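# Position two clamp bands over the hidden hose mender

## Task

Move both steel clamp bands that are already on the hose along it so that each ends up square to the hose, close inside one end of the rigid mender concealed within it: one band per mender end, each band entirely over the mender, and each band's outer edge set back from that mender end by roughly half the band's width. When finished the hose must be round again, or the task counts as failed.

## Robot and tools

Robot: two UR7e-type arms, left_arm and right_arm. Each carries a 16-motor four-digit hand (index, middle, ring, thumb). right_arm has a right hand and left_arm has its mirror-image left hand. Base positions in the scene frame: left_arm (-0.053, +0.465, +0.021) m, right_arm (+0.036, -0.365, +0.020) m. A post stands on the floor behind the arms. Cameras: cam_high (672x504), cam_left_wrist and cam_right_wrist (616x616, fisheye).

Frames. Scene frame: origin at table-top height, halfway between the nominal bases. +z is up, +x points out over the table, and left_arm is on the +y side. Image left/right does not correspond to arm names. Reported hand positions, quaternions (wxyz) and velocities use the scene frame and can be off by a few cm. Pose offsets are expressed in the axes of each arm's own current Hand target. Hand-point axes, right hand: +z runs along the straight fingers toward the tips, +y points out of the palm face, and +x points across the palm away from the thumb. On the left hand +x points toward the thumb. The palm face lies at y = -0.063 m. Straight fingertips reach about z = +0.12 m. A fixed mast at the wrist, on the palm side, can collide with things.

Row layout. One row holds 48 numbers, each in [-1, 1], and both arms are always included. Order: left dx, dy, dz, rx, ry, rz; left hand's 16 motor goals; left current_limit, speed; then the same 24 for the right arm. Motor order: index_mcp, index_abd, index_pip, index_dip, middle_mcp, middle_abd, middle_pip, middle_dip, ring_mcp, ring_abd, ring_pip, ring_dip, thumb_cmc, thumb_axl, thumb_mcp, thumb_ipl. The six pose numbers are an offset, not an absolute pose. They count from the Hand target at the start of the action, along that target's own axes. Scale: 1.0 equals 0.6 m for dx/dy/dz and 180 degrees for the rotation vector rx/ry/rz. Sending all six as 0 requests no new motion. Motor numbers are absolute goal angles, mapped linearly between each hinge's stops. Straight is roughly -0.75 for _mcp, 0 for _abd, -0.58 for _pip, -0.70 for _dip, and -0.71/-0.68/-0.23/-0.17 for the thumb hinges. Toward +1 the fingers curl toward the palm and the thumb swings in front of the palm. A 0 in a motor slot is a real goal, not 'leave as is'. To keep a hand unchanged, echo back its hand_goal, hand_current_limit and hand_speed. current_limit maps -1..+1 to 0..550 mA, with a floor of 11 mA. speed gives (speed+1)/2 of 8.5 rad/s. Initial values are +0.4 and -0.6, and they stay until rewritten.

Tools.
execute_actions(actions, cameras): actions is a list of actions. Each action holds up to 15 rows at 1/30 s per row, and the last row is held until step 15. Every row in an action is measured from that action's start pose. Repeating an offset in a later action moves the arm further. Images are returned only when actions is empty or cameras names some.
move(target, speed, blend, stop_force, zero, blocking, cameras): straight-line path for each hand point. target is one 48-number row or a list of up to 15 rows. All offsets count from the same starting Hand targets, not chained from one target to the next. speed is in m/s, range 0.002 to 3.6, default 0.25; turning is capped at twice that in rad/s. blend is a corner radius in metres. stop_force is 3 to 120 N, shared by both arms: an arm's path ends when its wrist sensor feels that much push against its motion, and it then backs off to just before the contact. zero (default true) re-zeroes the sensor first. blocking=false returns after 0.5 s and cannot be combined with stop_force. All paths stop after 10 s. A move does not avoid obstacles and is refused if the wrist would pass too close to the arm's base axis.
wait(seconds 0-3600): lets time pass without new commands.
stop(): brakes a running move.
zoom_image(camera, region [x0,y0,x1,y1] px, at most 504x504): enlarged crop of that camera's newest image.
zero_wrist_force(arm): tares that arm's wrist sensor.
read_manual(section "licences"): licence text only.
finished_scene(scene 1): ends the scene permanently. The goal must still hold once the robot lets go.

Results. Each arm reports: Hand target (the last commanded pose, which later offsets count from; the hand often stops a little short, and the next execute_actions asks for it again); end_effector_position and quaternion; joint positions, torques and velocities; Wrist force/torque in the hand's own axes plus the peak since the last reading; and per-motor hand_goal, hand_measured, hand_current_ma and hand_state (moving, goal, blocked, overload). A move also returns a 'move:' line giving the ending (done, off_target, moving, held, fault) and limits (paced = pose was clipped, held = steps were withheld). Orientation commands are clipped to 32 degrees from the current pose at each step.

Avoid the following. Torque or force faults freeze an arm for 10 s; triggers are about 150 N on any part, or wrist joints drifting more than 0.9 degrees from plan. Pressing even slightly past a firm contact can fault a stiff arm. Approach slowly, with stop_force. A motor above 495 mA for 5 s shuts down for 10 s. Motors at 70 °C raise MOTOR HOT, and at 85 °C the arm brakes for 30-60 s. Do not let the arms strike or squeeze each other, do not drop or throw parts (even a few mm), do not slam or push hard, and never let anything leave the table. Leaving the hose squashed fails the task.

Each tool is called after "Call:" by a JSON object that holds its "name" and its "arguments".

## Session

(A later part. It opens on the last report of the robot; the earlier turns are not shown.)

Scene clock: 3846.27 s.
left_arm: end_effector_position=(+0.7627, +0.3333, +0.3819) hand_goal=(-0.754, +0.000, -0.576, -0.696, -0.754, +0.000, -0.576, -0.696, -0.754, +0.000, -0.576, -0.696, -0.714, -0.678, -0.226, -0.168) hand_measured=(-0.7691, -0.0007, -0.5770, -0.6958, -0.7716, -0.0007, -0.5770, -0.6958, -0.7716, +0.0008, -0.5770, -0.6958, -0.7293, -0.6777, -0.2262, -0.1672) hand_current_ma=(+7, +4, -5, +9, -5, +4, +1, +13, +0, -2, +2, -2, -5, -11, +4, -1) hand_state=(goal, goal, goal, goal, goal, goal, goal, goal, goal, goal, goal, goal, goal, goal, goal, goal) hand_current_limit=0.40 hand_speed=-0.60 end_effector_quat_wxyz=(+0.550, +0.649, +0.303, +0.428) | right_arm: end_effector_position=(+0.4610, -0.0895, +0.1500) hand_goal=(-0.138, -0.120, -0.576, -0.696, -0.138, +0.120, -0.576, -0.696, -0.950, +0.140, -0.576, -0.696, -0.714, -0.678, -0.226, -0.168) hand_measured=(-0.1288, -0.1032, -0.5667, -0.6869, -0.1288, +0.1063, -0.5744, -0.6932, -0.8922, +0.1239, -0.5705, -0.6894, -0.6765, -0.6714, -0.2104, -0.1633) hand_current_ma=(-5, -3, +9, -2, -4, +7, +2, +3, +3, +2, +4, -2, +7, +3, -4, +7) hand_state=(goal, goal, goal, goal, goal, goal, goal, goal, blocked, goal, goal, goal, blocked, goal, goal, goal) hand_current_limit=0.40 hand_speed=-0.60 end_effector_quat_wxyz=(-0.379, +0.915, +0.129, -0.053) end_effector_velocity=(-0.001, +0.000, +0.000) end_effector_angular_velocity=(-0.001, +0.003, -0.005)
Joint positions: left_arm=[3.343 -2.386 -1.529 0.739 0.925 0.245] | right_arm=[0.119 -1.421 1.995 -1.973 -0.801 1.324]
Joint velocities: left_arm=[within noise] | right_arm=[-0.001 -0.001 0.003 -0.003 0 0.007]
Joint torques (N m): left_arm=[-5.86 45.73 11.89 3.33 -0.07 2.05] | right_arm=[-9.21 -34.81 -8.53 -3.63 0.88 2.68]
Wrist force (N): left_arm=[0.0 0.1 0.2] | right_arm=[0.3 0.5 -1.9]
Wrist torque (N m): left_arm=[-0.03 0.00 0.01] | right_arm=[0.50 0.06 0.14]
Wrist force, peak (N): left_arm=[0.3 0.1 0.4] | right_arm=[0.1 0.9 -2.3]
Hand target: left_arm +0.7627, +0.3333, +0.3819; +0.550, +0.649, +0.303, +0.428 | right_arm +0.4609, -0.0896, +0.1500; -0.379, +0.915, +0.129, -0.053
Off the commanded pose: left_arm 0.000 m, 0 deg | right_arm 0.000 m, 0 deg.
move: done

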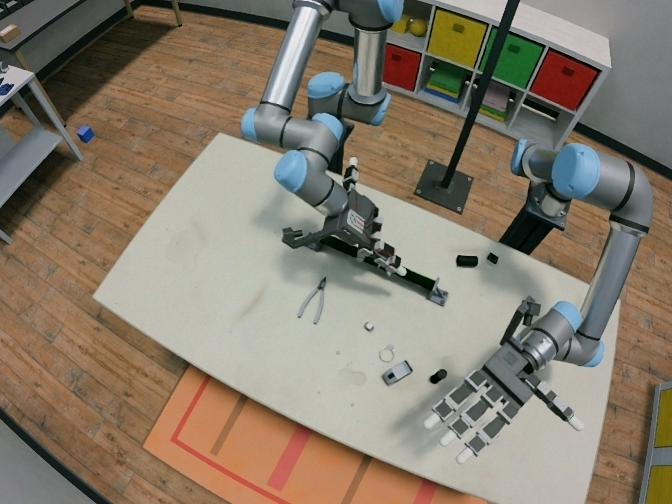

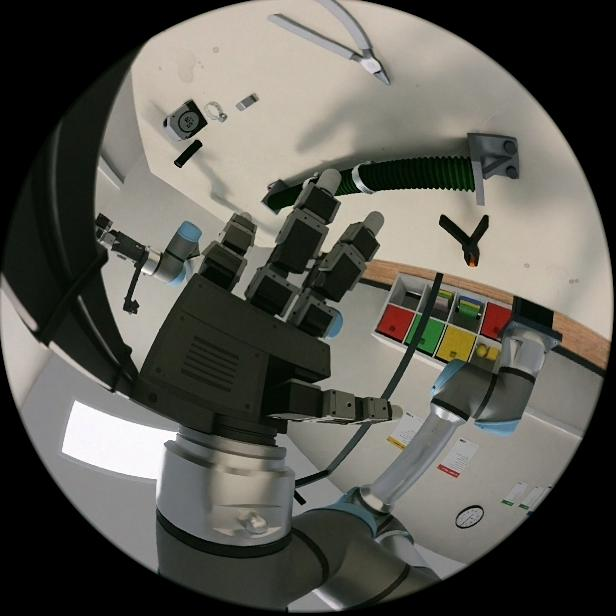

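Call:
{"name": "move", "arguments": {"target": [0,0,0,0,0,0,-0.754,0,-0.576,-0.696,-0.754,0,-0.576,-0.696,-0.754,0,-0.576,-0.696,-0.714,-0.678,-0.226,-0.168,0.4,-0.6,0,0.03712,0.03712,0,0,0,-0.137,-0.12,-0.576,-0.696,-0.137,0.12,-0.576,-0.696,-0.95,0.14,-0.576,-0.696,-0.714,-0.678,-0.226,-0.168,0.4,-0.6], "speed": 0.03, "stop_force": 4, "cameras": ["cam_high","cam_right_wrist"]}}

Call:
{"name": "zoom_image", "arguments": {"camera": "cam_right_wrist", "region": [280, 110, 440, 270]}}

Call:
{"name": "zoom_image", "arguments": {"camera": "cam_high", "region": [345, 225, 415, 285]}}

Scene clock: 3940.90 s.
left_arm: end_effector_position=(+0.7627, +0.3333, +0.3819) hand_goal=(-0.754, +0.000, -0.576, -0.696, -0.754, +0.000, -0.576, -0.696, -0.754, +0.000, -0.576, -0.696, -0.714, -0.678, -0.226, -0.168) hand_measured=(-0.7691, -0.0007, -0.5770, -0.6958, -0.7716, -0.0007, -0.5770, -0.6958, -0.7703, +0.0008, -0.5770, -0.6958, -0.7293, -0.6777, -0.2262, -0.1681) hand_current_ma=(+5, +11, -6, +6, -5, +2, +0, +11, -4, -2, +0, -1, -9, -7, +2, -1) hand_state=(goal, goal, goal, goal, goal, goal, goal, goal, goal, goal, goal, goal, goal, goal, goal, goal) hand_current_limit=0.40 hand_speed=-0.60 end_effector_quat_wxyz=(+0.550, +0.649, +0.303, +0.428) | right_arm: end_effector_position=(+0.4609, -0.0896, +0.1185) hand_goal=(-0.138, -0.120, -0.576, -0.696, -0.138, +0.120, -0.576, -0.696, -0.950, +0.140, -0.576, -0.696, -0.714, -0.678, -0.226, -0.168) hand_measured=(-0.1276, -0.1047, -0.5667, -0.6869, -0.1288, +0.1063, -0.5757, -0.6932, -0.8934, +0.1253, -0.5718, -0.6881, -0.6765, -0.6704, -0.2104, -0.1633) hand_current_ma=(-10, +6, +5, -4, -5, +5, +5, +0, +4, +4, +5, -2, +8, +5, -1, +4) hand_state=(goal, goal, goal, goal, goal, goal, goal, goal, blocked, goal, goal, goal, blocked, goal, goal, goal) hand_current_limit=0.40 hand_speed=-0.60 end_effector_quat_wxyz=(-0.379, +0.915, +0.129, -0.053)
Joint positions: left_arm=[3.343 -2.386 -1.529 0.739 0.925 0.245] | right_arm=[0.119 -1.373 2.036 -2.06 -0.801 1.325]
Joint torques (N m): left_arm=[-6.12 45.58 11.86 3.15 0.04 1.99] | right_arm=[-4.67 -35.33 -32.56 -0.48 1.65 2.56]
Wrist force (N): left_arm=[0.0 0.0 0.3] | right_arm=[0.4 0.6 -1.8]
Wrist torque (N m): left_arm=[-0.05 0.01 0.00] | right_arm=[0.49 0.03 0.13]
Wrist force, peak (N): left_arm=[0.2 -0.3 0.3] | right_arm=[0.4 0.8 -2.1]
Hand target: left_arm +0.7627, +0.3333, +0.3819; +0.550, +0.649, +0.303, +0.428 | right_arm +0.4609, -0.0896, +0.1185; -0.379, +0.915, +0.129, -0.053
Off the commanded pose: left_arm 0.000 m, 0 deg | right_arm 0.000 m, 0 deg.
move: done

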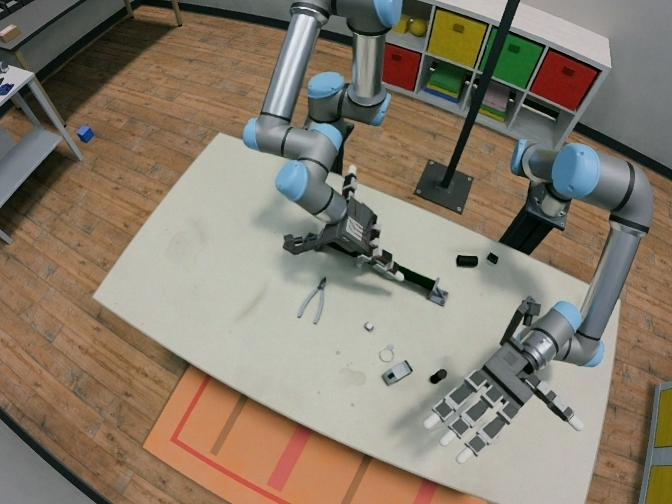

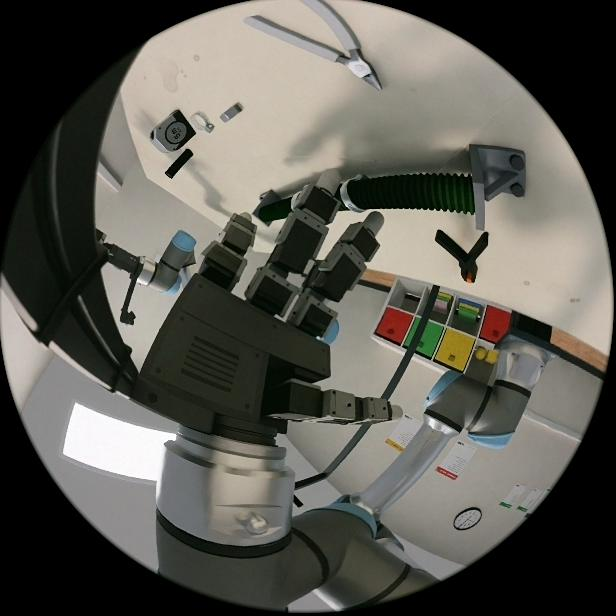

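Scaled by 3.150 from the camera's image (finer frame: 880x880).

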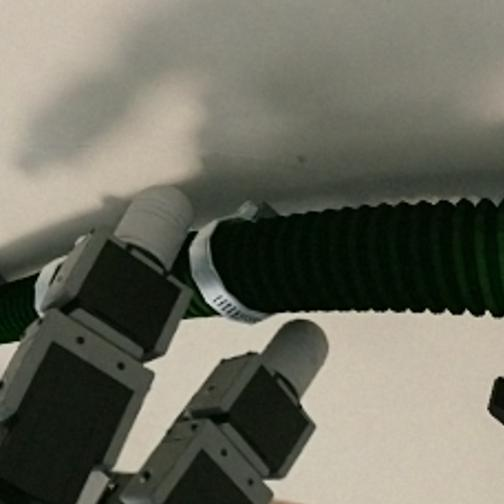

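Scaled by 7.200 from the camera's image (finer frame: 960x720).

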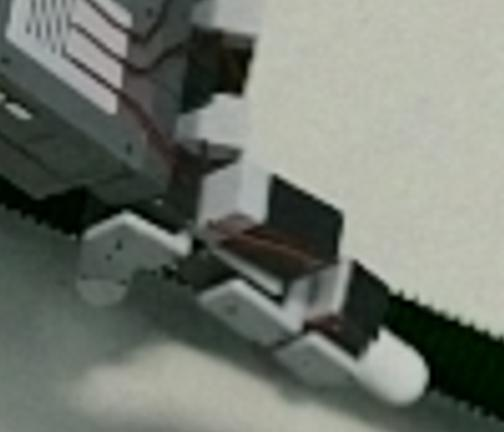

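Call:
{"name": "move", "arguments": {"target": [0,0,0,0,0,0,-0.754,0,-0.576,-0.696,-0.754,0,-0.576,-0.696,-0.754,0,-0.576,-0.696,-0.714,-0.678,-0.226,-0.168,0.4,-0.6,0.00001,0,0,0,0,0,-0.137,0.1,-0.576,-0.696,-0.137,-0.1,-0.576,-0.696,-0.95,0.14,-0.576,-0.696,-0.714,-0.678,-0.226,-0.168,0.4,-0.9], "speed": 0.03, "cameras": ["cam_right_wrist"]}}

Call:
{"name": "zoom_image", "arguments": {"camera": "cam_right_wrist", "region": [310, 140, 410, 240]}}

Scene clock: 3979.73 s.
left_arm: end_effector_position=(+0.7627, +0.3333, +0.3819) hand_goal=(-0.754, +0.000, -0.576, -0.696, -0.754, +0.000, -0.576, -0.696, -0.754, +0.000, -0.576, -0.696, -0.714, -0.678, -0.226, -0.168) hand_measured=(-0.7703, +0.0008, -0.5770, -0.6958, -0.7716, -0.0007, -0.5770, -0.6958, -0.7716, -0.0007, -0.5770, -0.6958, -0.7293, -0.6777, -0.2262, -0.1681) hand_current_ma=(+6, +9, -6, +7, -2, +8, -1, +11, +4, -7, +6, -6, -5, -13, +8, -5) hand_state=(goal, goal, goal, goal, goal, goal, goal, goal, goal, goal, goal, goal, goal, goal, goal, goal) hand_current_limit=0.40 hand_speed=-0.60 end_effector_quat_wxyz=(+0.550, +0.649, +0.303, +0.428) | right_arm: end_effector_position=(+0.4609, -0.0896, +0.1185) hand_goal=(-0.138, +0.100, -0.576, -0.696, -0.138, -0.100, -0.576, -0.696, -0.950, +0.140, -0.576, -0.696, -0.714, -0.678, -0.226, -0.168) hand_measured=(-0.1288, -0.0578, -0.5667, -0.6881, -0.1300, +0.0535, -0.5744, -0.6932, -0.8922, +0.1253, -0.5705, -0.6881, -0.6765, -0.6714, -0.2104, -0.1633) hand_current_ma=(-8, -28, +5, -5, +1, +32, +5, +1, +7, +5, +2, +0, +6, +1, -4, +3) hand_state=(goal, moving, goal, goal, goal, moving, goal, goal, blocked, goal, goal, goal, blocked, goal, goal, goal) hand_current_limit=0.40 hand_speed=-0.90 end_effector_quat_wxyz=(-0.379, +0.915, +0.129, -0.053)
Joint positions: left_arm=[3.343 -2.386 -1.529 0.739 0.925 0.245] | right_arm=[0.119 -1.373 2.036 -2.06 -0.801 1.325]
Joint torques (N m): left_arm=[-5.82 45.56 11.69 3.29 0.03 2.08] | right_arm=[7.59 -32.4 -31.32 -0.54 -0.27 2.66]
Wrist force (N): left_arm=[-0.1 -0.1 0.3] | right_arm=[0.5 0.7 -1.8]
Wrist torque (N m): left_arm=[-0.06 0.02 0.01] | right_arm=[0.49 0.04 0.12]
Wrist force, peak (N): left_arm=[0.3 -0.2 0.3] | right_arm=[0.3 0.7 -2.1]
Hand target: left_arm +0.7627, +0.3333, +0.3819; +0.550, +0.649, +0.303, +0.428 | right_arm +0.4609, -0.0896, +0.1185; -0.379, +0.915, +0.129, -0.053
Off the commanded pose: left_arm 0.000 m, 0 deg | right_arm 0.000 m, 0 deg.
move: done

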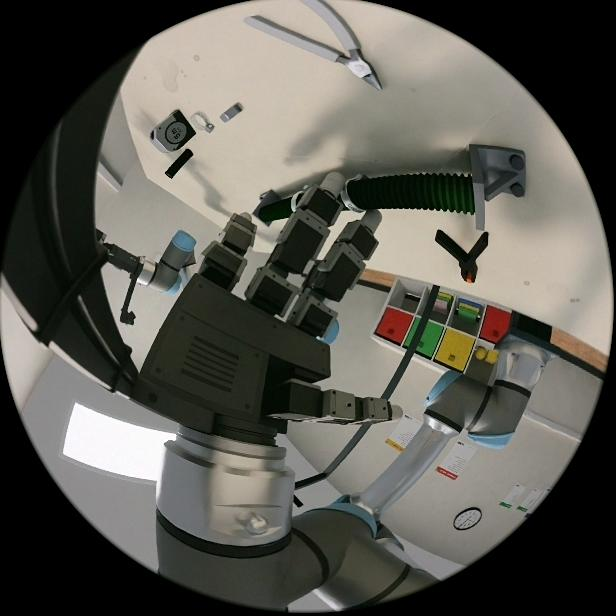

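Scaled by 5.040 from the camera's image (finer frame: 880x880).

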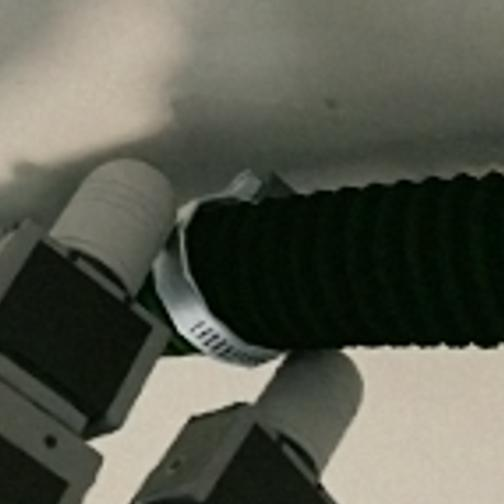

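Call:
{"name": "move", "arguments": {"target": [0,0,0,0,0,0,-0.754,0,-0.576,-0.696,-0.754,0,-0.576,-0.696,-0.754,0,-0.576,-0.696,-0.714,-0.678,-0.226,-0.168,0.4,-0.6,-0.00001,0,0,0,0,0,-0.137,0.5,-0.576,-0.696,-0.137,-0.5,-0.576,-0.696,-0.95,0.14,-0.576,-0.696,-0.714,-0.678,-0.226,-0.168,0.2,-0.9], "speed": 0.03, "cameras": ["cam_right_wrist"]}}

Call:
{"name": "zoom_image", "arguments": {"camera": "cam_right_wrist", "region": [310, 140, 410, 240]}}

Scene clock: 3990.40 s.
left_arm: end_effector_position=(+0.7627, +0.3333, +0.3819) hand_goal=(-0.754, +0.000, -0.576, -0.696, -0.754, +0.000, -0.576, -0.696, -0.754, +0.000, -0.576, -0.696, -0.714, -0.678, -0.226, -0.168) hand_measured=(-0.7703, +0.0008, -0.5770, -0.6958, -0.7716, -0.0007, -0.5770, -0.6971, -0.7703, +0.0008, -0.5770, -0.6958, -0.7293, -0.6767, -0.2262, -0.1681) hand_current_ma=(+5, +9, -6, +5, -4, +4, -3, +9, +4, -9, +6, -4, -10, -8, +3, -1) hand_state=(goal, goal, goal, goal, goal, goal, goal, goal, goal, goal, goal, goal, goal, goal, goal, goal) hand_current_limit=0.40 hand_speed=-0.60 end_effector_quat_wxyz=(+0.550, +0.649, +0.303, +0.428) | right_arm: end_effector_position=(+0.4609, -0.0896, +0.1185) hand_goal=(-0.138, +0.500, -0.576, -0.696, -0.138, -0.500, -0.576, -0.696, -0.950, +0.140, -0.576, -0.696, -0.714, -0.678, -0.226, -0.168) hand_measured=(-0.1276, -0.0564, -0.5667, -0.6881, -0.1300, +0.0521, -0.5757, -0.6945, -0.8922, +0.1253, -0.5718, -0.6894, -0.6765, -0.6714, -0.2104, -0.1624) hand_current_ma=(-8, -136, +4, -5, -3, +144, +1, -3, +4, +2, +5, -6, +8, -2, -4, +5) hand_state=(goal, moving, goal, goal, goal, moving, goal, goal, blocked, goal, goal, goal, blocked, goal, goal, goal) hand_current_limit=0.20 hand_speed=-0.90 end_effector_quat_wxyz=(-0.379, +0.915, +0.129, -0.053)
Joint positions: left_arm=[3.343 -2.386 -1.529 0.739 0.925 0.245] | right_arm=[0.119 -1.373 2.036 -2.06 -0.801 1.325]
Joint torques (N m): left_arm=[-6.04 45.86 11.64 3.25 -0.03 2.03] | right_arm=[6.28 -25.89 -24.19 -0.48 -0.33 2.49]
Wrist force (N): left_arm=[0.0 0.0 0.1] | right_arm=[1.1 0.7 -1.6]
Wrist torque (N m): left_arm=[-0.02 0.00 0.01] | right_arm=[0.47 0.03 0.12]
Wrist force, peak (N): left_arm=[0.1 -0.5 0.2] | right_arm=[1.3 1.1 -1.4]
Hand target: left_arm +0.7627, +0.3333, +0.3819; +0.550, +0.649, +0.303, +0.428 | right_arm +0.4609, -0.0896, +0.1185; -0.379, +0.915, +0.129, -0.053
Off the commanded pose: left_arm 0.000 m, 0 deg | right_arm 0.000 m, 0 deg.
move: done

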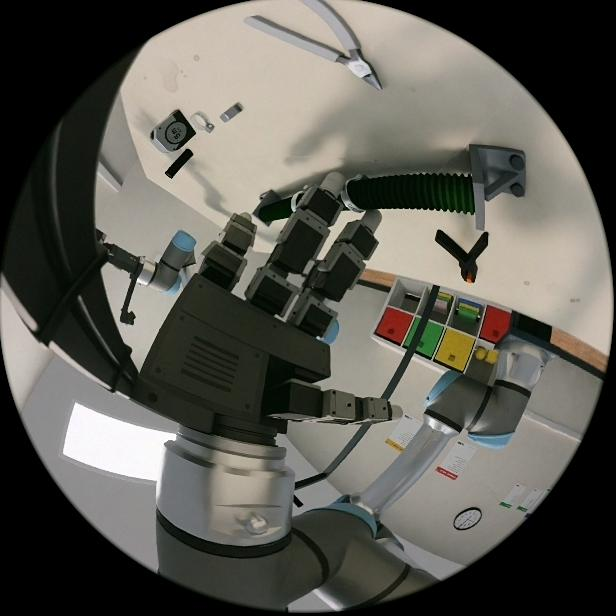

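Scaled by 5.040 from the camera's image (finer frame: 880x880).

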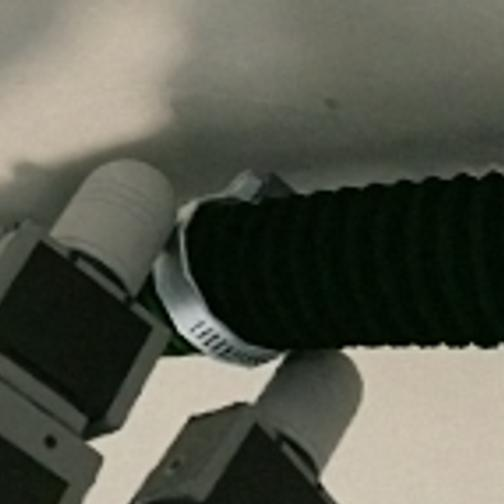

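Call:
{"name": "move", "arguments": {"target": [0,0,0,0,0,0,-0.754,0,-0.576,-0.696,-0.754,0,-0.576,-0.696,-0.754,0,-0.576,-0.696,-0.714,-0.678,-0.226,-0.168,0.4,-0.6,-0.01852,-0.00179,0.00179,0,0.06285,0.06285,-0.137,0.5,-0.576,-0.696,-0.137,-0.5,-0.576,-0.696,-0.95,0.14,-0.576,-0.696,-0.714,-0.678,-0.226,-0.168,0.2,-0.9], "speed": 0.04, "cameras": ["cam_right_wrist"]}}

Call:
{"name": "zoom_image", "arguments": {"camera": "cam_right_wrist", "region": [300, 130, 420, 250]}}

Scene clock: 4013.23 s.
left_arm: end_effector_position=(+0.7627, +0.3333, +0.3819) hand_goal=(-0.754, +0.000, -0.576, -0.696, -0.754, +0.000, -0.576, -0.696, -0.754, +0.000, -0.576, -0.696, -0.714, -0.678, -0.226, -0.168) hand_measured=(-0.7703, +0.0008, -0.5770, -0.6958, -0.7716, -0.0007, -0.5770, -0.6958, -0.7703, +0.0008, -0.5770, -0.6958, -0.7293, -0.6767, -0.2262, -0.1672) hand_current_ma=(+6, +5, -3, +2, -1, +2, -1, +14, -4, +0, +3, -1, -10, -5, +5, -1) hand_state=(goal, goal, goal, goal, goal, goal, goal, goal, goal, goal, goal, goal, goal, goal, goal, goal) hand_current_limit=0.40 hand_speed=-0.60 end_effector_quat_wxyz=(+0.550, +0.649, +0.303, +0.428) | right_arm: end_effector_position=(+0.4497, -0.0912, +0.1184) hand_goal=(-0.138, +0.500, -0.576, -0.696, -0.138, -0.500, -0.576, -0.696, -0.950, +0.140, -0.576, -0.696, -0.714, -0.678, -0.226, -0.168) hand_measured=(-0.1010, -0.0490, -0.5616, -0.6869, -0.1529, +0.0477, -0.5821, -0.6971, -0.8922, +0.1253, -0.5705, -0.6881, -0.6765, -0.6714, -0.2104, -0.1633) hand_current_ma=(+1, -301, +5, -3, -4, +308, +10, +3, +5, +3, +6, +3, +9, +3, -3, +10) hand_state=(blocked, blocked, goal, goal, goal, blocked, goal, goal, blocked, goal, goal, goal, blocked, goal, goal, goal) hand_current_limit=0.20 hand_speed=-0.90 end_effector_quat_wxyz=(-0.382, +0.924, +0.000, +0.000) end_effector_velocity=(-0.001, +0.000, -0.001) end_effector_angular_velocity=(+0.001, +0.002, +0.005)
Joint positions: left_arm=[3.343 -2.386 -1.529 0.739 0.925 0.245] | right_arm=[0.102 -1.416 2.176 -2.417 -0.79 1.692]
Joint velocities: left_arm=[within noise] | right_arm=[0 0 0.001 0.004 0.001 -0.006]
Joint torques (N m): left_arm=[-5.13 45.86 11.87 3.25 0.09 2.1] | right_arm=[-4.8 -25.71 -26.76 -0.29 -0.04 -2.59]
Wrist force (N): left_arm=[0.1 0.0 0.3] | right_arm=[2.0 1.0 -1.5]
Wrist torque (N m): left_arm=[-0.02 -0.01 0.02] | right_arm=[0.49 0.05 0.22]
Wrist force, peak (N): left_arm=[0.0 -0.3 0.5] | right_arm=[1.9 2.0 -1.1]
Hand target: left_arm +0.7627, +0.3333, +0.3819; +0.550, +0.649, +0.303, +0.428 | right_arm +0.4498, -0.0912, +0.1185; -0.382, +0.924, +0.000, +0.000
Off the commanded pose: left_arm 0.000 m, 0 deg | right_arm 0.000 m, 0 deg.
move: done

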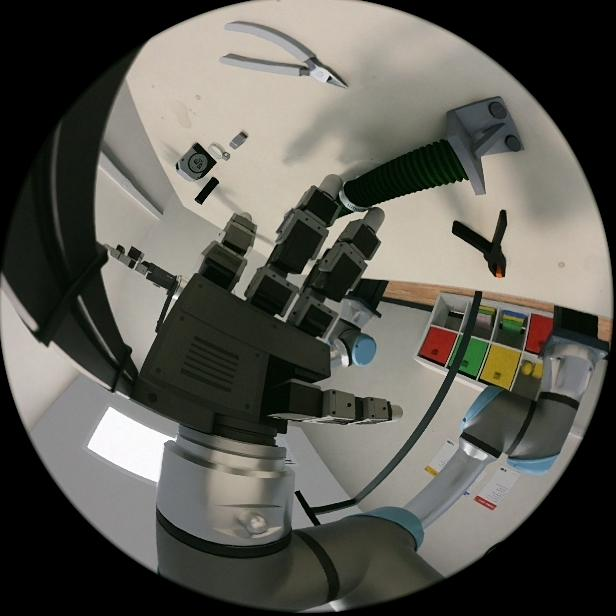

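Scaled by 4.200 from the camera's image (finer frame: 880x880).

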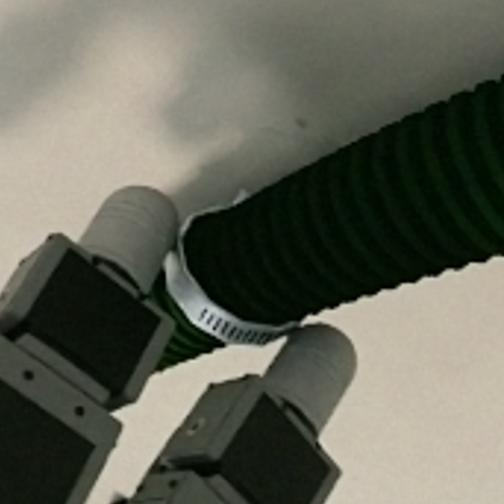

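Call:
{"name": "move", "arguments": {"target": [0,0,0,0,0,0,-0.754,0,-0.576,-0.696,-0.754,0,-0.576,-0.696,-0.754,0,-0.576,-0.696,-0.714,-0.678,-0.226,-0.168,0.4,-0.6,0,-0.00589,0.00589,0,0,0,-0.137,0.5,-0.576,-0.696,-0.137,-0.5,-0.576,-0.696,-0.95,0.14,-0.576,-0.696,-0.714,-0.678,-0.226,-0.168,0.2,-0.9], "speed": 0.01, "stop_force": 6, "cameras": ["cam_right_wrist"]}}

Call:
{"name": "zoom_image", "arguments": {"camera": "cam_right_wrist", "region": [300, 130, 420, 250]}}

Scene clock: 4031.30 s.
left_arm: end_effector_position=(+0.7627, +0.3333, +0.3819) hand_goal=(-0.754, +0.000, -0.576, -0.696, -0.754, +0.000, -0.576, -0.696, -0.754, +0.000, -0.576, -0.696, -0.714, -0.678, -0.226, -0.168) hand_measured=(-0.7691, +0.0008, -0.5770, -0.6958, -0.7716, -0.0007, -0.5770, -0.6958, -0.7716, -0.0007, -0.5770, -0.6958, -0.7293, -0.6767, -0.2252, -0.1672) hand_current_ma=(+7, +7, -4, +9, -3, +1, +2, +4, -3, -6, +6, -6, -5, -9, +6, -2) hand_state=(goal, goal, goal, goal, goal, goal, goal, goal, goal, goal, goal, goal, goal, goal, goal, goal) hand_current_limit=0.40 hand_speed=-0.60 end_effector_quat_wxyz=(+0.550, +0.649, +0.303, +0.428) | right_arm: end_effector_position=(+0.4498, -0.0862, +0.1185) hand_goal=(-0.138, +0.500, -0.576, -0.696, -0.138, -0.500, -0.576, -0.696, -0.950, +0.140, -0.576, -0.696, -0.714, -0.678, -0.226, -0.168) hand_measured=(-0.0817, -0.0490, -0.5513, -0.6843, -0.1312, +0.0462, -0.5757, -0.6894, -0.8934, +0.1239, -0.5718, -0.6894, -0.6765, -0.6704, -0.2104, -0.1633) hand_current_ma=(+9, -304, +10, +2, -6, +309, +4, +0, +5, +4, +3, +1, +11, -1, -1, +3) hand_state=(blocked, blocked, blocked, goal, goal, blocked, goal, goal, blocked, goal, goal, goal, blocked, goal, goal, goal) hand_current_limit=0.20 hand_speed=-0.90 end_effector_quat_wxyz=(-0.382, +0.924, +0.000, +0.000)
Joint positions: left_arm=[3.343 -2.386 -1.529 0.739 0.925 0.245] | right_arm=[0.113 -1.41 2.172 -2.43 -0.791 1.708]
Joint torques (N m): left_arm=[-5 45.35 11.51 3.25 0.02 2.09] | right_arm=[-7 -32.72 -10.89 -0.94 0.73 -2.95]
Wrist force (N): left_arm=[0.0 0.1 0.1] | right_arm=[0.8 2.2 -2.2]
Wrist torque (N m): left_arm=[-0.01 0.01 0.01] | right_arm=[0.50 0.05 0.17]
Wrist force, peak (N): left_arm=[0.2 0.4 0.3] | right_arm=[1.7 3.5 -1.3]
Hand target: left_arm +0.7627, +0.3333, +0.3819; +0.550, +0.649, +0.303, +0.428 | right_arm +0.4498, -0.0862, +0.1185; -0.382, +0.924, +0.000, +0.000
Off the commanded pose: left_arm 0.000 m, 0 deg | right_arm 0.000 m, 0 deg.
move: done

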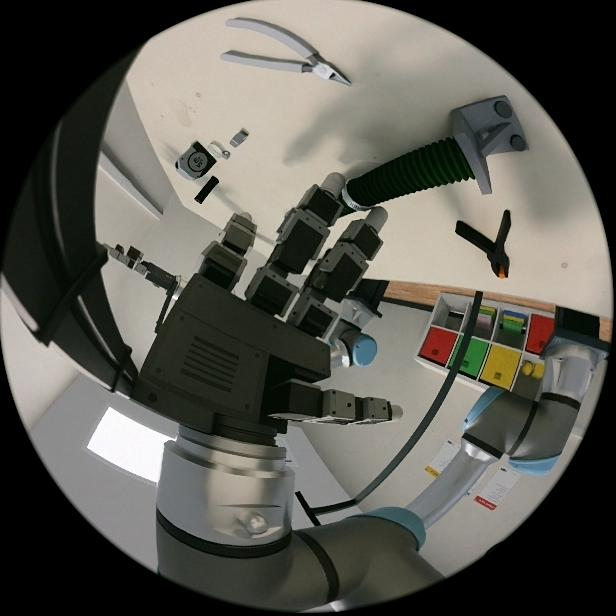

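Scaled by 4.200 from the camera's image (finer frame: 880x880).

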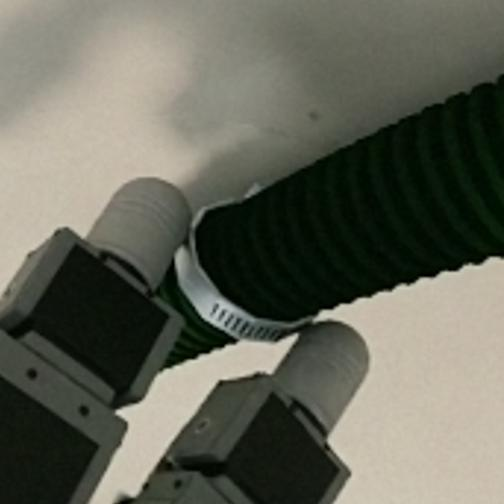

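Call:
{"name": "move", "arguments": {"target": [0,0,0,0,0,0,-0.754,0,-0.576,-0.696,-0.754,0,-0.576,-0.696,-0.754,0,-0.576,-0.696,-0.714,-0.678,-0.226,-0.168,0.4,-0.6,0,-0.00707,0.00707,0,0,0,-0.137,0.5,-0.576,-0.696,-0.137,-0.5,-0.576,-0.696,-0.95,0.14,-0.576,-0.696,-0.714,-0.678,-0.226,-0.168,0.3,-0.9], "speed": 0.01, "stop_force": 6, "cameras": ["cam_right_wrist"]}}

Call:
{"name": "zoom_image", "arguments": {"camera": "cam_right_wrist", "region": [300, 130, 420, 250]}}

Scene clock: 4045.03 s.
left_arm: end_effector_position=(+0.7627, +0.3333, +0.3819) hand_goal=(-0.754, +0.000, -0.576, -0.696, -0.754, +0.000, -0.576, -0.696, -0.754, +0.000, -0.576, -0.696, -0.714, -0.678, -0.226, -0.168) hand_measured=(-0.7703, -0.0007, -0.5770, -0.6958, -0.7716, -0.0007, -0.5770, -0.6958, -0.7716, +0.0008, -0.5770, -0.6958, -0.7293, -0.6777, -0.2252, -0.1672) hand_current_ma=(+5, +6, -4, +11, -3, +2, -1, +8, -2, -5, +3, +1, -7, -9, +5, -4) hand_state=(goal, goal, goal, goal, goal, goal, goal, goal, goal, goal, goal, goal, goal, goal, goal, goal) hand_current_limit=0.40 hand_speed=-0.60 end_effector_quat_wxyz=(+0.550, +0.649, +0.303, +0.428) | right_arm: end_effector_position=(+0.4498, -0.0802, +0.1185) hand_goal=(-0.138, +0.500, -0.576, -0.696, -0.138, -0.500, -0.576, -0.696, -0.950, +0.140, -0.576, -0.696, -0.714, -0.678, -0.226, -0.168) hand_measured=(-0.0673, -0.0505, -0.5423, -0.6792, -0.1059, +0.0447, -0.5616, -0.6894, -0.8934, +0.1239, -0.5718, -0.6881, -0.6765, -0.6704, -0.2104, -0.1633) hand_current_ma=(+10, -303, +11, -6, +2, +304, +5, +4, +2, +0, +5, -1, +9, -2, -4, +4) hand_state=(blocked, blocked, blocked, goal, blocked, blocked, goal, goal, blocked, goal, goal, goal, blocked, goal, goal, goal) hand_current_limit=0.30 hand_speed=-0.90 end_effector_quat_wxyz=(-0.382, +0.924, +0.000, +0.000)
Joint positions: left_arm=[3.343 -2.386 -1.529 0.739 0.925 0.245] | right_arm=[0.126 -1.402 2.167 -2.445 -0.792 1.726]
Joint torques (N m): left_arm=[-5.38 45.63 12.08 3.36 0.12 2.12] | right_arm=[-7.59 -32.78 -9.28 -0.9 0.74 -2.96]
Wrist force (N): left_arm=[-0.1 -0.2 0.2] | right_arm=[0.4 3.3 -2.0]
Wrist torque (N m): left_arm=[-0.05 0.02 0.01] | right_arm=[0.50 0.07 0.16]
Wrist force, peak (N): left_arm=[0.1 -0.2 0.4] | right_arm=[0.7 4.1 -1.4]
Hand target: left_arm +0.7627, +0.3333, +0.3819; +0.550, +0.649, +0.303, +0.428 | right_arm +0.4498, -0.0802, +0.1185; -0.382, +0.924, +0.000, +0.000
Off the commanded pose: left_arm 0.000 m, 0 deg | right_arm 0.000 m, 0 deg.
move: done

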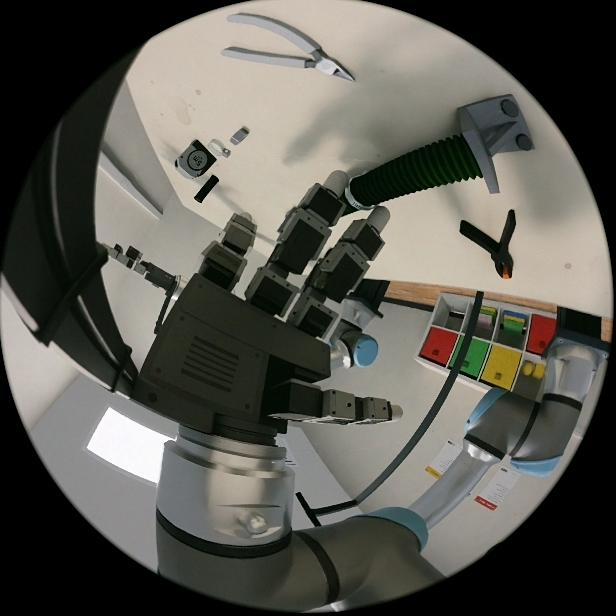

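Scaled by 4.200 from the camera's image (finer frame: 880x880).

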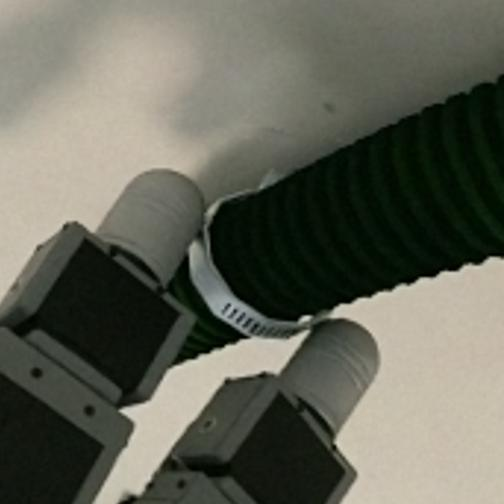

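Call:
{"name": "move", "arguments": {"target": [0,0,0,0,0,0,-0.754,0,-0.576,-0.696,-0.754,0,-0.576,-0.696,-0.754,0,-0.576,-0.696,-0.714,-0.678,-0.226,-0.168,0.4,-0.6,0,-0.00707,0.00707,0,0,0,-0.137,0.5,-0.576,-0.696,-0.137,-0.5,-0.576,-0.696,-0.95,0.14,-0.576,-0.696,-0.714,-0.678,-0.226,-0.168,0.3,-0.9], "speed": 0.01, "stop_force": 6, "cameras": ["cam_right_wrist"]}}

Call:
{"name": "zoom_image", "arguments": {"camera": "cam_right_wrist", "region": [300, 130, 420, 250]}}

Scene clock: 4063.97 s.
left_arm: end_effector_position=(+0.7627, +0.3333, +0.3819) hand_goal=(-0.754, +0.000, -0.576, -0.696, -0.754, +0.000, -0.576, -0.696, -0.754, +0.000, -0.576, -0.696, -0.714, -0.678, -0.226, -0.168) hand_measured=(-0.7691, -0.0007, -0.5770, -0.6958, -0.7716, -0.0007, -0.5770, -0.6958, -0.7703, +0.0008, -0.5770, -0.6958, -0.7305, -0.6777, -0.2252, -0.1681) hand_current_ma=(+10, +5, -7, +3, -3, +1, -1, +11, -3, -5, +2, -6, -10, -12, +2, -5) hand_state=(goal, goal, goal, goal, goal, goal, goal, goal, goal, goal, goal, goal, goal, goal, goal, goal) hand_current_limit=0.40 hand_speed=-0.60 end_effector_quat_wxyz=(+0.550, +0.649, +0.303, +0.428) | right_arm: end_effector_position=(+0.4498, -0.0742, +0.1185) hand_goal=(-0.138, +0.500, -0.576, -0.696, -0.138, -0.500, -0.576, -0.696, -0.950, +0.140, -0.576, -0.696, -0.714, -0.678, -0.226, -0.168) hand_measured=(-0.0878, -0.0520, -0.5487, -0.6792, -0.1095, +0.0447, -0.5629, -0.6869, -0.8934, +0.1253, -0.5718, -0.6881, -0.6753, -0.6704, -0.2113, -0.1624) hand_current_ma=(+7, -306, +7, -1, -3, +305, +5, +1, +5, +4, +7, -1, +7, -2, -2, +4) hand_state=(blocked, blocked, blocked, goal, blocked, blocked, goal, goal, blocked, goal, goal, goal, blocked, goal, goal, goal) hand_current_limit=0.30 hand_speed=-0.90 end_effector_quat_wxyz=(-0.382, +0.924, +0.000, +0.000)
Joint positions: left_arm=[3.343 -2.386 -1.529 0.739 0.925 0.245] | right_arm=[0.139 -1.394 2.161 -2.461 -0.793 1.744]
Joint torques (N m): left_arm=[-4.55 45.9 11.99 3.28 0.04 2.15] | right_arm=[-9.12 -31.63 -7.17 -0.68 0.54 -3.03]
Wrist force (N): left_arm=[0.1 0.2 0.3] | right_arm=[1.1 0.8 -2.7]
Wrist torque (N m): left_arm=[-0.02 0.00 0.01] | right_arm=[0.46 0.06 0.16]
Wrist force, peak (N): left_arm=[0.4 0.1 0.3] | right_arm=[0.7 3.0 -2.8]
Hand target: left_arm +0.7627, +0.3333, +0.3819; +0.550, +0.649, +0.303, +0.428 | right_arm +0.4498, -0.0742, +0.1185; -0.382, +0.924, +0.000, +0.000
Off the commanded pose: left_arm 0.000 m, 0 deg | right_arm 0.000 m, 0 deg.
move: done

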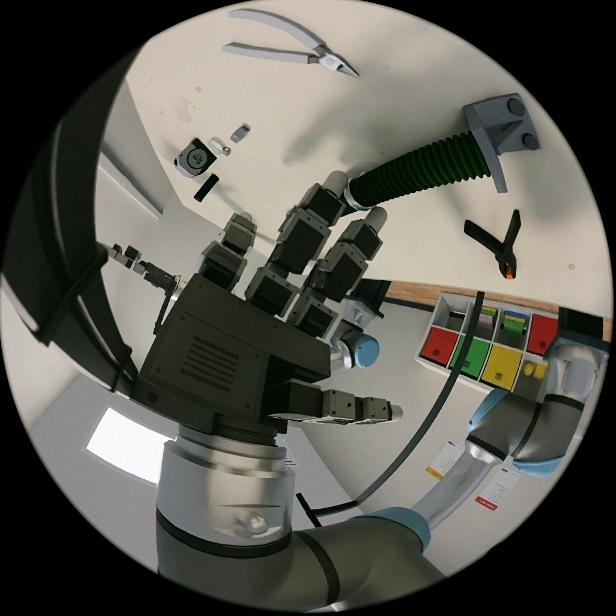

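Scaled by 4.200 from the camera's image (finer frame: 880x880).

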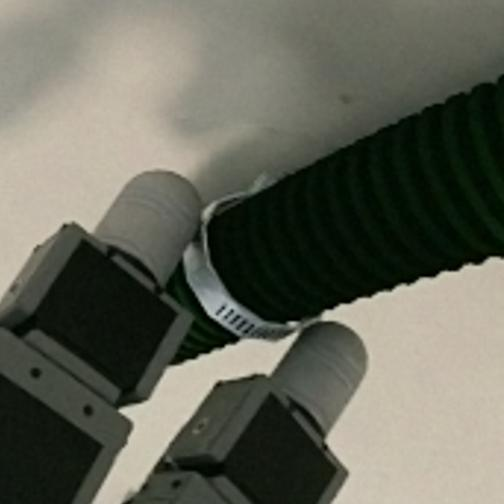

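Call:
{"name": "move", "arguments": {"target": [[0,0,0,0,0,0,-0.754,0,-0.576,-0.696,-0.754,0,-0.576,-0.696,-0.754,0,-0.576,-0.696,-0.714,-0.678,-0.226,-0.168,0.4,-0.6,0.00001,0,0,0,0,0,-0.088,-0.052,-0.576,-0.696,-0.110,0.045,-0.576,-0.696,-0.95,0.14,-0.576,-0.696,-0.714,-0.678,-0.226,-0.168,0.3,-0.8],[0,0,0,0,0,0,-0.754,0,-0.576,-0.696,-0.754,0,-0.576,-0.696,-0.754,0,-0.576,-0.696,-0.714,-0.678,-0.226,-0.168,0.4,-0.6,-0.00001,0,0,0,0,0,-0.088,-0.12,-0.576,-0.696,-0.110,0.12,-0.576,-0.696,-0.95,0.14,-0.576,-0.696,-0.714,-0.678,-0.226,-0.168,0.3,-0.8]], "speed": 0.03, "cameras": ["cam_right_wrist"]}}

Call:
{"name": "zoom_image", "arguments": {"camera": "cam_right_wrist", "region": [300, 130, 420, 250]}}

Scene clock: 4094.47 s.
left_arm: end_effector_position=(+0.7627, +0.3333, +0.3819) hand_goal=(-0.754, +0.000, -0.576, -0.696, -0.754, +0.000, -0.576, -0.696, -0.754, +0.000, -0.576, -0.696, -0.714, -0.678, -0.226, -0.168) hand_measured=(-0.7703, +0.0008, -0.5770, -0.6971, -0.7716, -0.0007, -0.5770, -0.6958, -0.7716, -0.0007, -0.5770, -0.6958, -0.7293, -0.6777, -0.2262, -0.1672) hand_current_ma=(+8, +6, -10, +5, -5, +3, -2, +9, -2, -7, +2, -1, -5, -11, +5, -2) hand_state=(goal, goal, goal, goal, goal, goal, goal, goal, goal, goal, goal, goal, goal, goal, goal, goal) hand_current_limit=0.40 hand_speed=-0.60 end_effector_quat_wxyz=(+0.550, +0.649, +0.303, +0.428) | right_arm: end_effector_position=(+0.4498, -0.0742, +0.1185) hand_goal=(-0.088, -0.120, -0.576, -0.696, -0.110, +0.120, -0.576, -0.696, -0.950, +0.140, -0.576, -0.696, -0.714, -0.678, -0.226, -0.168) hand_measured=(-0.0817, -0.1032, -0.5654, -0.6869, -0.1071, +0.1077, -0.5654, -0.6894, -0.8934, +0.1239, -0.5718, -0.6894, -0.6753, -0.6704, -0.2104, -0.1633) hand_current_ma=(-7, -1, +6, -8, -5, +5, +5, +6, +1, +0, +4, +1, +9, -2, -4, +4) hand_state=(goal, goal, goal, goal, goal, goal, goal, goal, blocked, goal, goal, goal, blocked, goal, goal, goal) hand_current_limit=0.30 hand_speed=-0.80 end_effector_quat_wxyz=(-0.382, +0.924, +0.000, +0.000)
Joint positions: left_arm=[3.343 -2.386 -1.529 0.739 0.925 0.245] | right_arm=[0.139 -1.394 2.161 -2.461 -0.793 1.744]
Joint torques (N m): left_arm=[-4.19 45.21 11.63 3.34 0.18 2.17] | right_arm=[-7.82 -32.99 -5.29 -0.84 3.39 -2.65]
Wrist force (N): left_arm=[0.2 0.2 0.2] | right_arm=[0.4 0.3 -2.0]
Wrist torque (N m): left_arm=[-0.01 -0.01 0.02] | right_arm=[0.45 0.05 0.14]
Wrist force, peak (N): left_arm=[0.3 -0.2 0.3] | right_arm=[1.4 0.9 -2.9]
Hand target: left_arm +0.7627, +0.3333, +0.3819; +0.550, +0.649, +0.303, +0.428 | right_arm +0.4498, -0.0742, +0.1185; -0.382, +0.924, +0.000, +0.000
Off the commanded pose: left_arm 0.000 m, 0 deg | right_arm 0.000 m, 0 deg.
move: done

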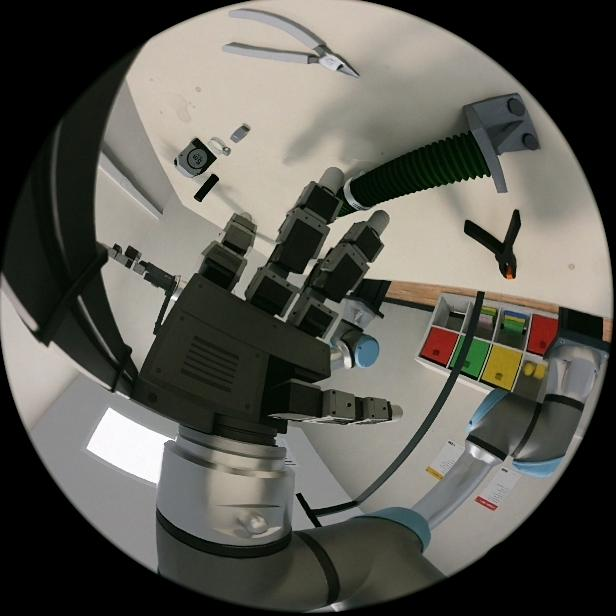

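Scaled by 4.200 from the camera's image (finer frame: 880x880).

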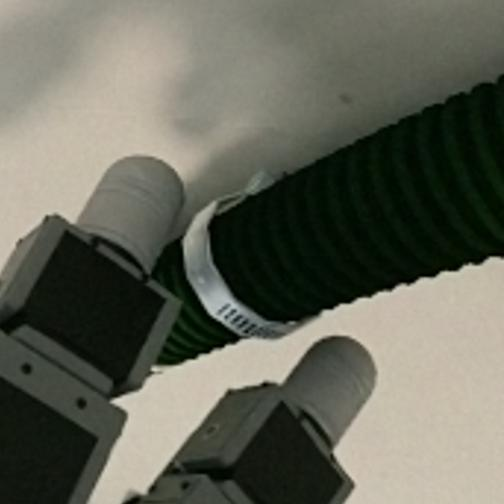

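Call:
{"name": "move", "arguments": {"target": [[0,0,0,0,0,0,-0.754,0,-0.576,-0.696,-0.754,0,-0.576,-0.696,-0.754,0,-0.576,-0.696,-0.714,-0.678,-0.226,-0.168,0.4,-0.6,0,-0.05303,-0.05303,0,0,0,-0.088,-0.12,-0.576,-0.696,-0.110,0.12,-0.576,-0.696,-0.95,0.14,-0.576,-0.696,-0.714,-0.678,-0.226,-0.168,0.3,-0.8],[0,0,0,0,0,0,-0.754,0,-0.576,-0.696,-0.754,0,-0.576,-0.696,-0.754,0,-0.576,-0.696,-0.714,-0.678,-0.226,-0.168,0.4,-0.6,0,0.01179,-0.20035,0,0,0,-0.088,-0.12,-0.576,-0.696,-0.110,0.12,-0.576,-0.696,-0.95,0.14,-0.576,-0.696,-0.714,-0.678,-0.226,-0.168,0.3,-0.8]], "speed": [0.05,0.15], "cameras": ["cam_high","cam_right_wrist"]}}

Call:
{"name": "zoom_image", "arguments": {"camera": "cam_high", "region": [345, 225, 415, 285]}}

Call:
{"name": "zoom_image", "arguments": {"camera": "cam_right_wrist", "region": [290, 120, 420, 250]}}

Scene clock: 4111.93 s.
left_arm: end_effector_position=(+0.7627, +0.3333, +0.3819) hand_goal=(-0.754, +0.000, -0.576, -0.696, -0.754, +0.000, -0.576, -0.696, -0.754, +0.000, -0.576, -0.696, -0.714, -0.678, -0.226, -0.168) hand_measured=(-0.7703, -0.0007, -0.5770, -0.6958, -0.7716, -0.0007, -0.5770, -0.6958, -0.7716, +0.0008, -0.5757, -0.6958, -0.7293, -0.6777, -0.2262, -0.1681) hand_current_ma=(+9, +5, -9, +8, -4, +5, +1, +9, -3, -1, +3, -3, -7, -5, +4, -7) hand_state=(goal, goal, goal, goal, goal, goal, goal, goal, goal, goal, goal, goal, goal, goal, goal, goal) hand_current_limit=0.40 hand_speed=-0.60 end_effector_quat_wxyz=(+0.550, +0.649, +0.303, +0.428) | right_arm: end_effector_position=(+0.4499, -0.1642, +0.1986) hand_goal=(-0.088, -0.120, -0.576, -0.696, -0.110, +0.120, -0.576, -0.696, -0.950, +0.140, -0.576, -0.696, -0.714, -0.678, -0.226, -0.168) hand_measured=(-0.0817, -0.1047, -0.5680, -0.6856, -0.1083, +0.1077, -0.5667, -0.6907, -0.8922, +0.1253, -0.5718, -0.6894, -0.6765, -0.6714, -0.2094, -0.1633) hand_current_ma=(-10, +2, +6, +0, -3, +0, +5, +2, +7, +4, +7, +0, +10, +0, -4, +5) hand_state=(goal, goal, goal, goal, goal, goal, goal, goal, blocked, goal, goal, goal, blocked, goal, goal, goal) hand_current_limit=0.30 hand_speed=-0.80 end_effector_quat_wxyz=(-0.382, +0.924, +0.000, +0.000)
Joint positions: left_arm=[3.343 -2.386 -1.529 0.739 0.925 0.245] | right_arm=[-0.065 -1.623 2.094 -1.962 -0.789 1.457]
Joint torques (N m): left_arm=[-3.73 45.82 12.2 3.29 0.14 2.36] | right_arm=[-1.91 -17.3 -6.77 -1.54 3.49 0.95]
Wrist force (N): left_arm=[0.1 -0.1 0.1] | right_arm=[0.2 0.6 -1.8]
Wrist torque (N m): left_arm=[-0.02 -0.01 0.02] | right_arm=[0.49 0.07 0.09]
Wrist force, peak (N): left_arm=[0.2 0.0 0.4] | right_arm=[0.0 1.3 -3.4]
Hand target: left_arm +0.7627, +0.3333, +0.3819; +0.550, +0.649, +0.303, +0.428 | right_arm +0.4498, -0.1642, +0.1985; -0.382, +0.924, +0.000, +0.000
Off the commanded pose: left_arm 0.000 m, 0 deg | right_arm 0.000 m, 0 deg.
move: done

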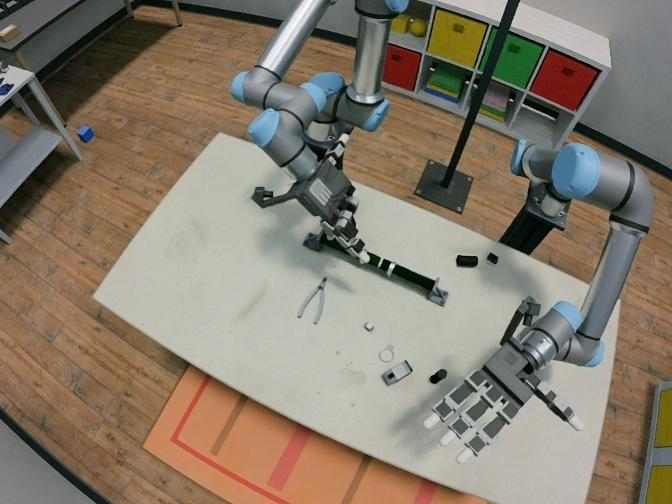

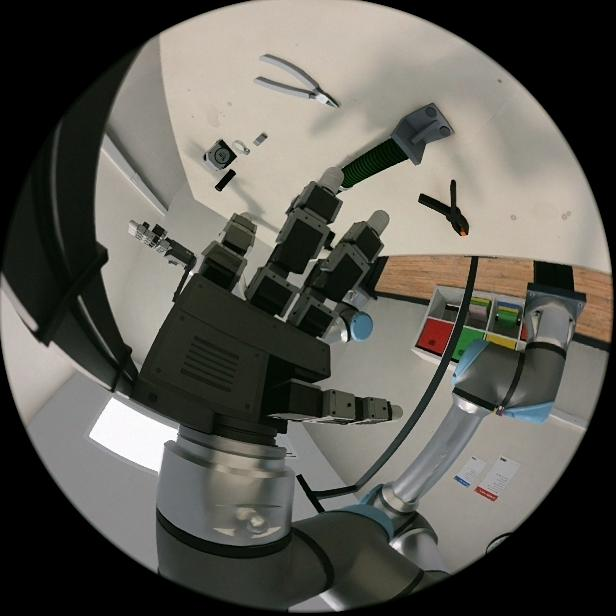

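Scaled by 7.200 from the camera's image (finer frame: 960x720).

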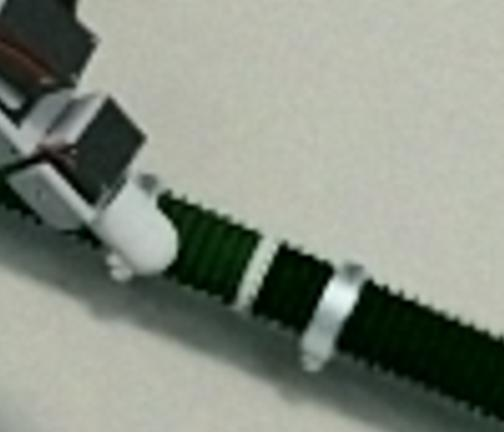

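Scaled by 3.877 from the camera's image (finer frame: 880x880).

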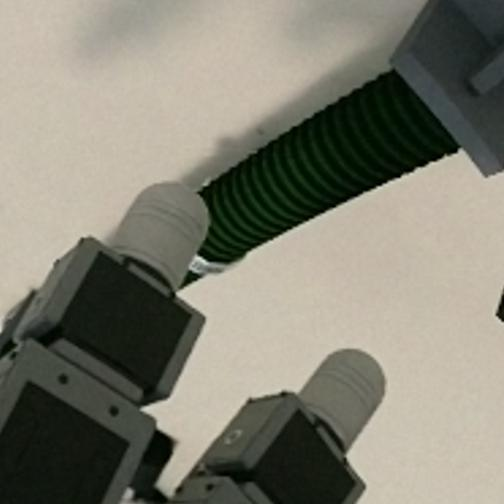

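Call:
{"name": "move", "arguments": {"target": [0,0,0,0,0,0,-0.754,0,-0.576,-0.696,-0.754,0,-0.576,-0.696,-0.754,0,-0.576,-0.696,-0.714,-0.678,-0.226,-0.168,0.4,-0.6,0,0.04714,-0.04714,0,0,0,-0.137,-0.12,-0.576,-0.696,-0.137,0.12,-0.576,-0.696,-0.95,0.14,-0.576,-0.696,-0.714,-0.678,-0.226,-0.168,0.4,-0.8], "speed": 0.15, "cameras": ["cam_high","cam_right_wrist"]}}

Call:
{"name": "zoom_image", "arguments": {"camera": "cam_high", "region": [345, 225, 415, 285]}}

Call:
{"name": "zoom_image", "arguments": {"camera": "cam_high", "region": [350, 240, 380, 270]}}

Scene clock: 4130.00 s.
left_arm: end_effector_position=(+0.7627, +0.3333, +0.3819) hand_goal=(-0.754, +0.000, -0.576, -0.696, -0.754, +0.000, -0.576, -0.696, -0.754, +0.000, -0.576, -0.696, -0.714, -0.678, -0.226, -0.168) hand_measured=(-0.7691, +0.0008, -0.5770, -0.6958, -0.7716, +0.0008, -0.5757, -0.6958, -0.7716, -0.0007, -0.5770, -0.6958, -0.7293, -0.6767, -0.2262, -0.1681) hand_current_ma=(+8, +8, -1, +6, -5, +5, -1, +7, +0, +0, +1, -10, -6, -7, +7, -7) hand_state=(goal, goal, goal, goal, goal, goal, goal, goal, goal, goal, goal, goal, goal, goal, goal, goal) hand_current_limit=0.40 hand_speed=-0.60 end_effector_quat_wxyz=(+0.550, +0.649, +0.303, +0.428) | right_arm: end_effector_position=(+0.4498, -0.2041, +0.1986) hand_goal=(-0.138, -0.120, -0.576, -0.696, -0.138, +0.120, -0.576, -0.696, -0.950, +0.140, -0.576, -0.696, -0.714, -0.678, -0.226, -0.168) hand_measured=(-0.1276, -0.1032, -0.5667, -0.6869, -0.1300, +0.1077, -0.5667, -0.6881, -0.8922, +0.1239, -0.5718, -0.6881, -0.6753, -0.6704, -0.2104, -0.1624) hand_current_ma=(-4, +2, +5, +1, -11, +6, +4, +6, +4, +2, +11, +1, +8, +0, -5, +3) hand_state=(goal, goal, goal, goal, goal, goal, goal, goal, blocked, goal, goal, goal, blocked, goal, goal, goal) hand_current_limit=0.40 hand_speed=-0.80 end_effector_quat_wxyz=(-0.382, +0.924, +0.000, +0.000)
Joint positions: left_arm=[3.343 -2.386 -1.529 0.739 0.925 0.245] | right_arm=[-0.159 -1.649 2.092 -1.843 -0.801 1.327]
Joint torques (N m): left_arm=[-3.5 46.03 12.14 3.32 0.13 2.15] | right_arm=[-4.24 -10.21 -27.17 -1.63 3.59 0.59]
Wrist force (N): left_arm=[-0.1 0.1 0.0] | right_arm=[0.2 0.4 -2.0]
Wrist torque (N m): left_arm=[-0.01 0.02 -0.01] | right_arm=[0.49 0.07 0.09]
Wrist force, peak (N): left_arm=[0.2 -0.4 0.4] | right_arm=[0.2 1.5 -3.1]
Hand target: left_arm +0.7627, +0.3333, +0.3819; +0.550, +0.649, +0.303, +0.428 | right_arm +0.4498, -0.2042, +0.1985; -0.382, +0.924, +0.000, +0.000
Off the commanded pose: left_arm 0.000 m, 0 deg | right_arm 0.000 m, 0 deg.
move: done

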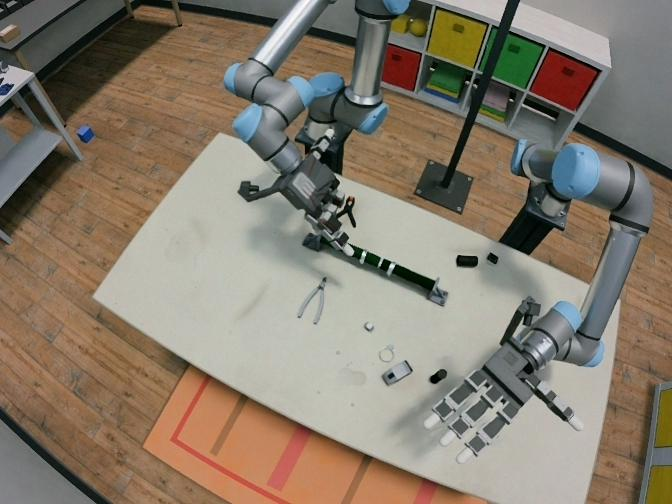

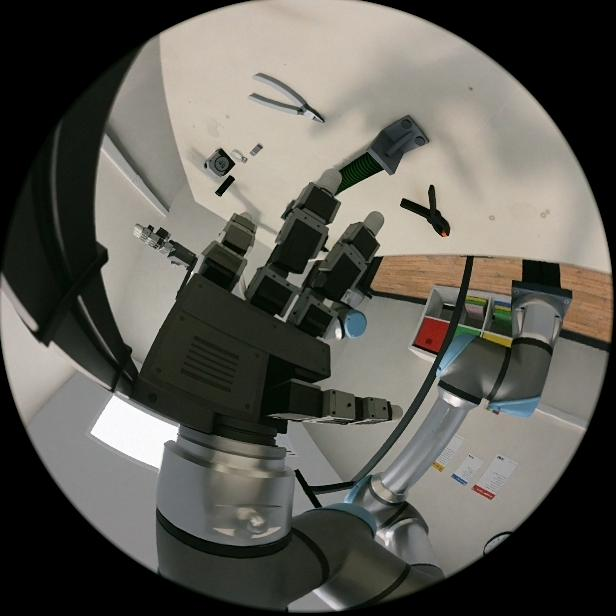

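Scaled by 7.200 from the camera's image (finer frame: 960x720).

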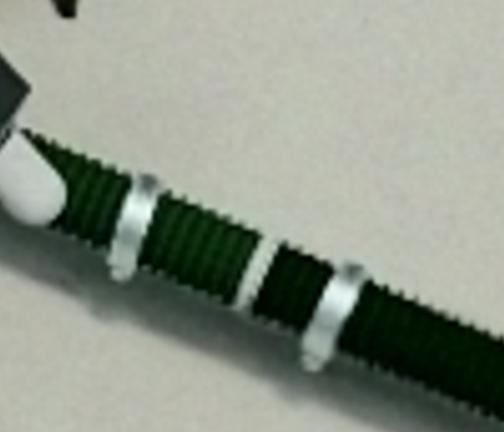

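Scaled by 16.800 from the camera's image (finer frame: 960x720).

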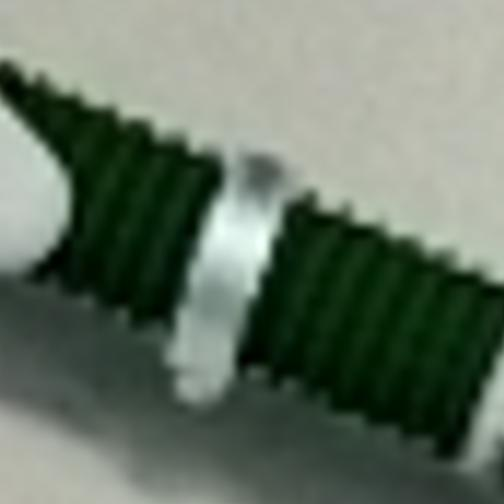

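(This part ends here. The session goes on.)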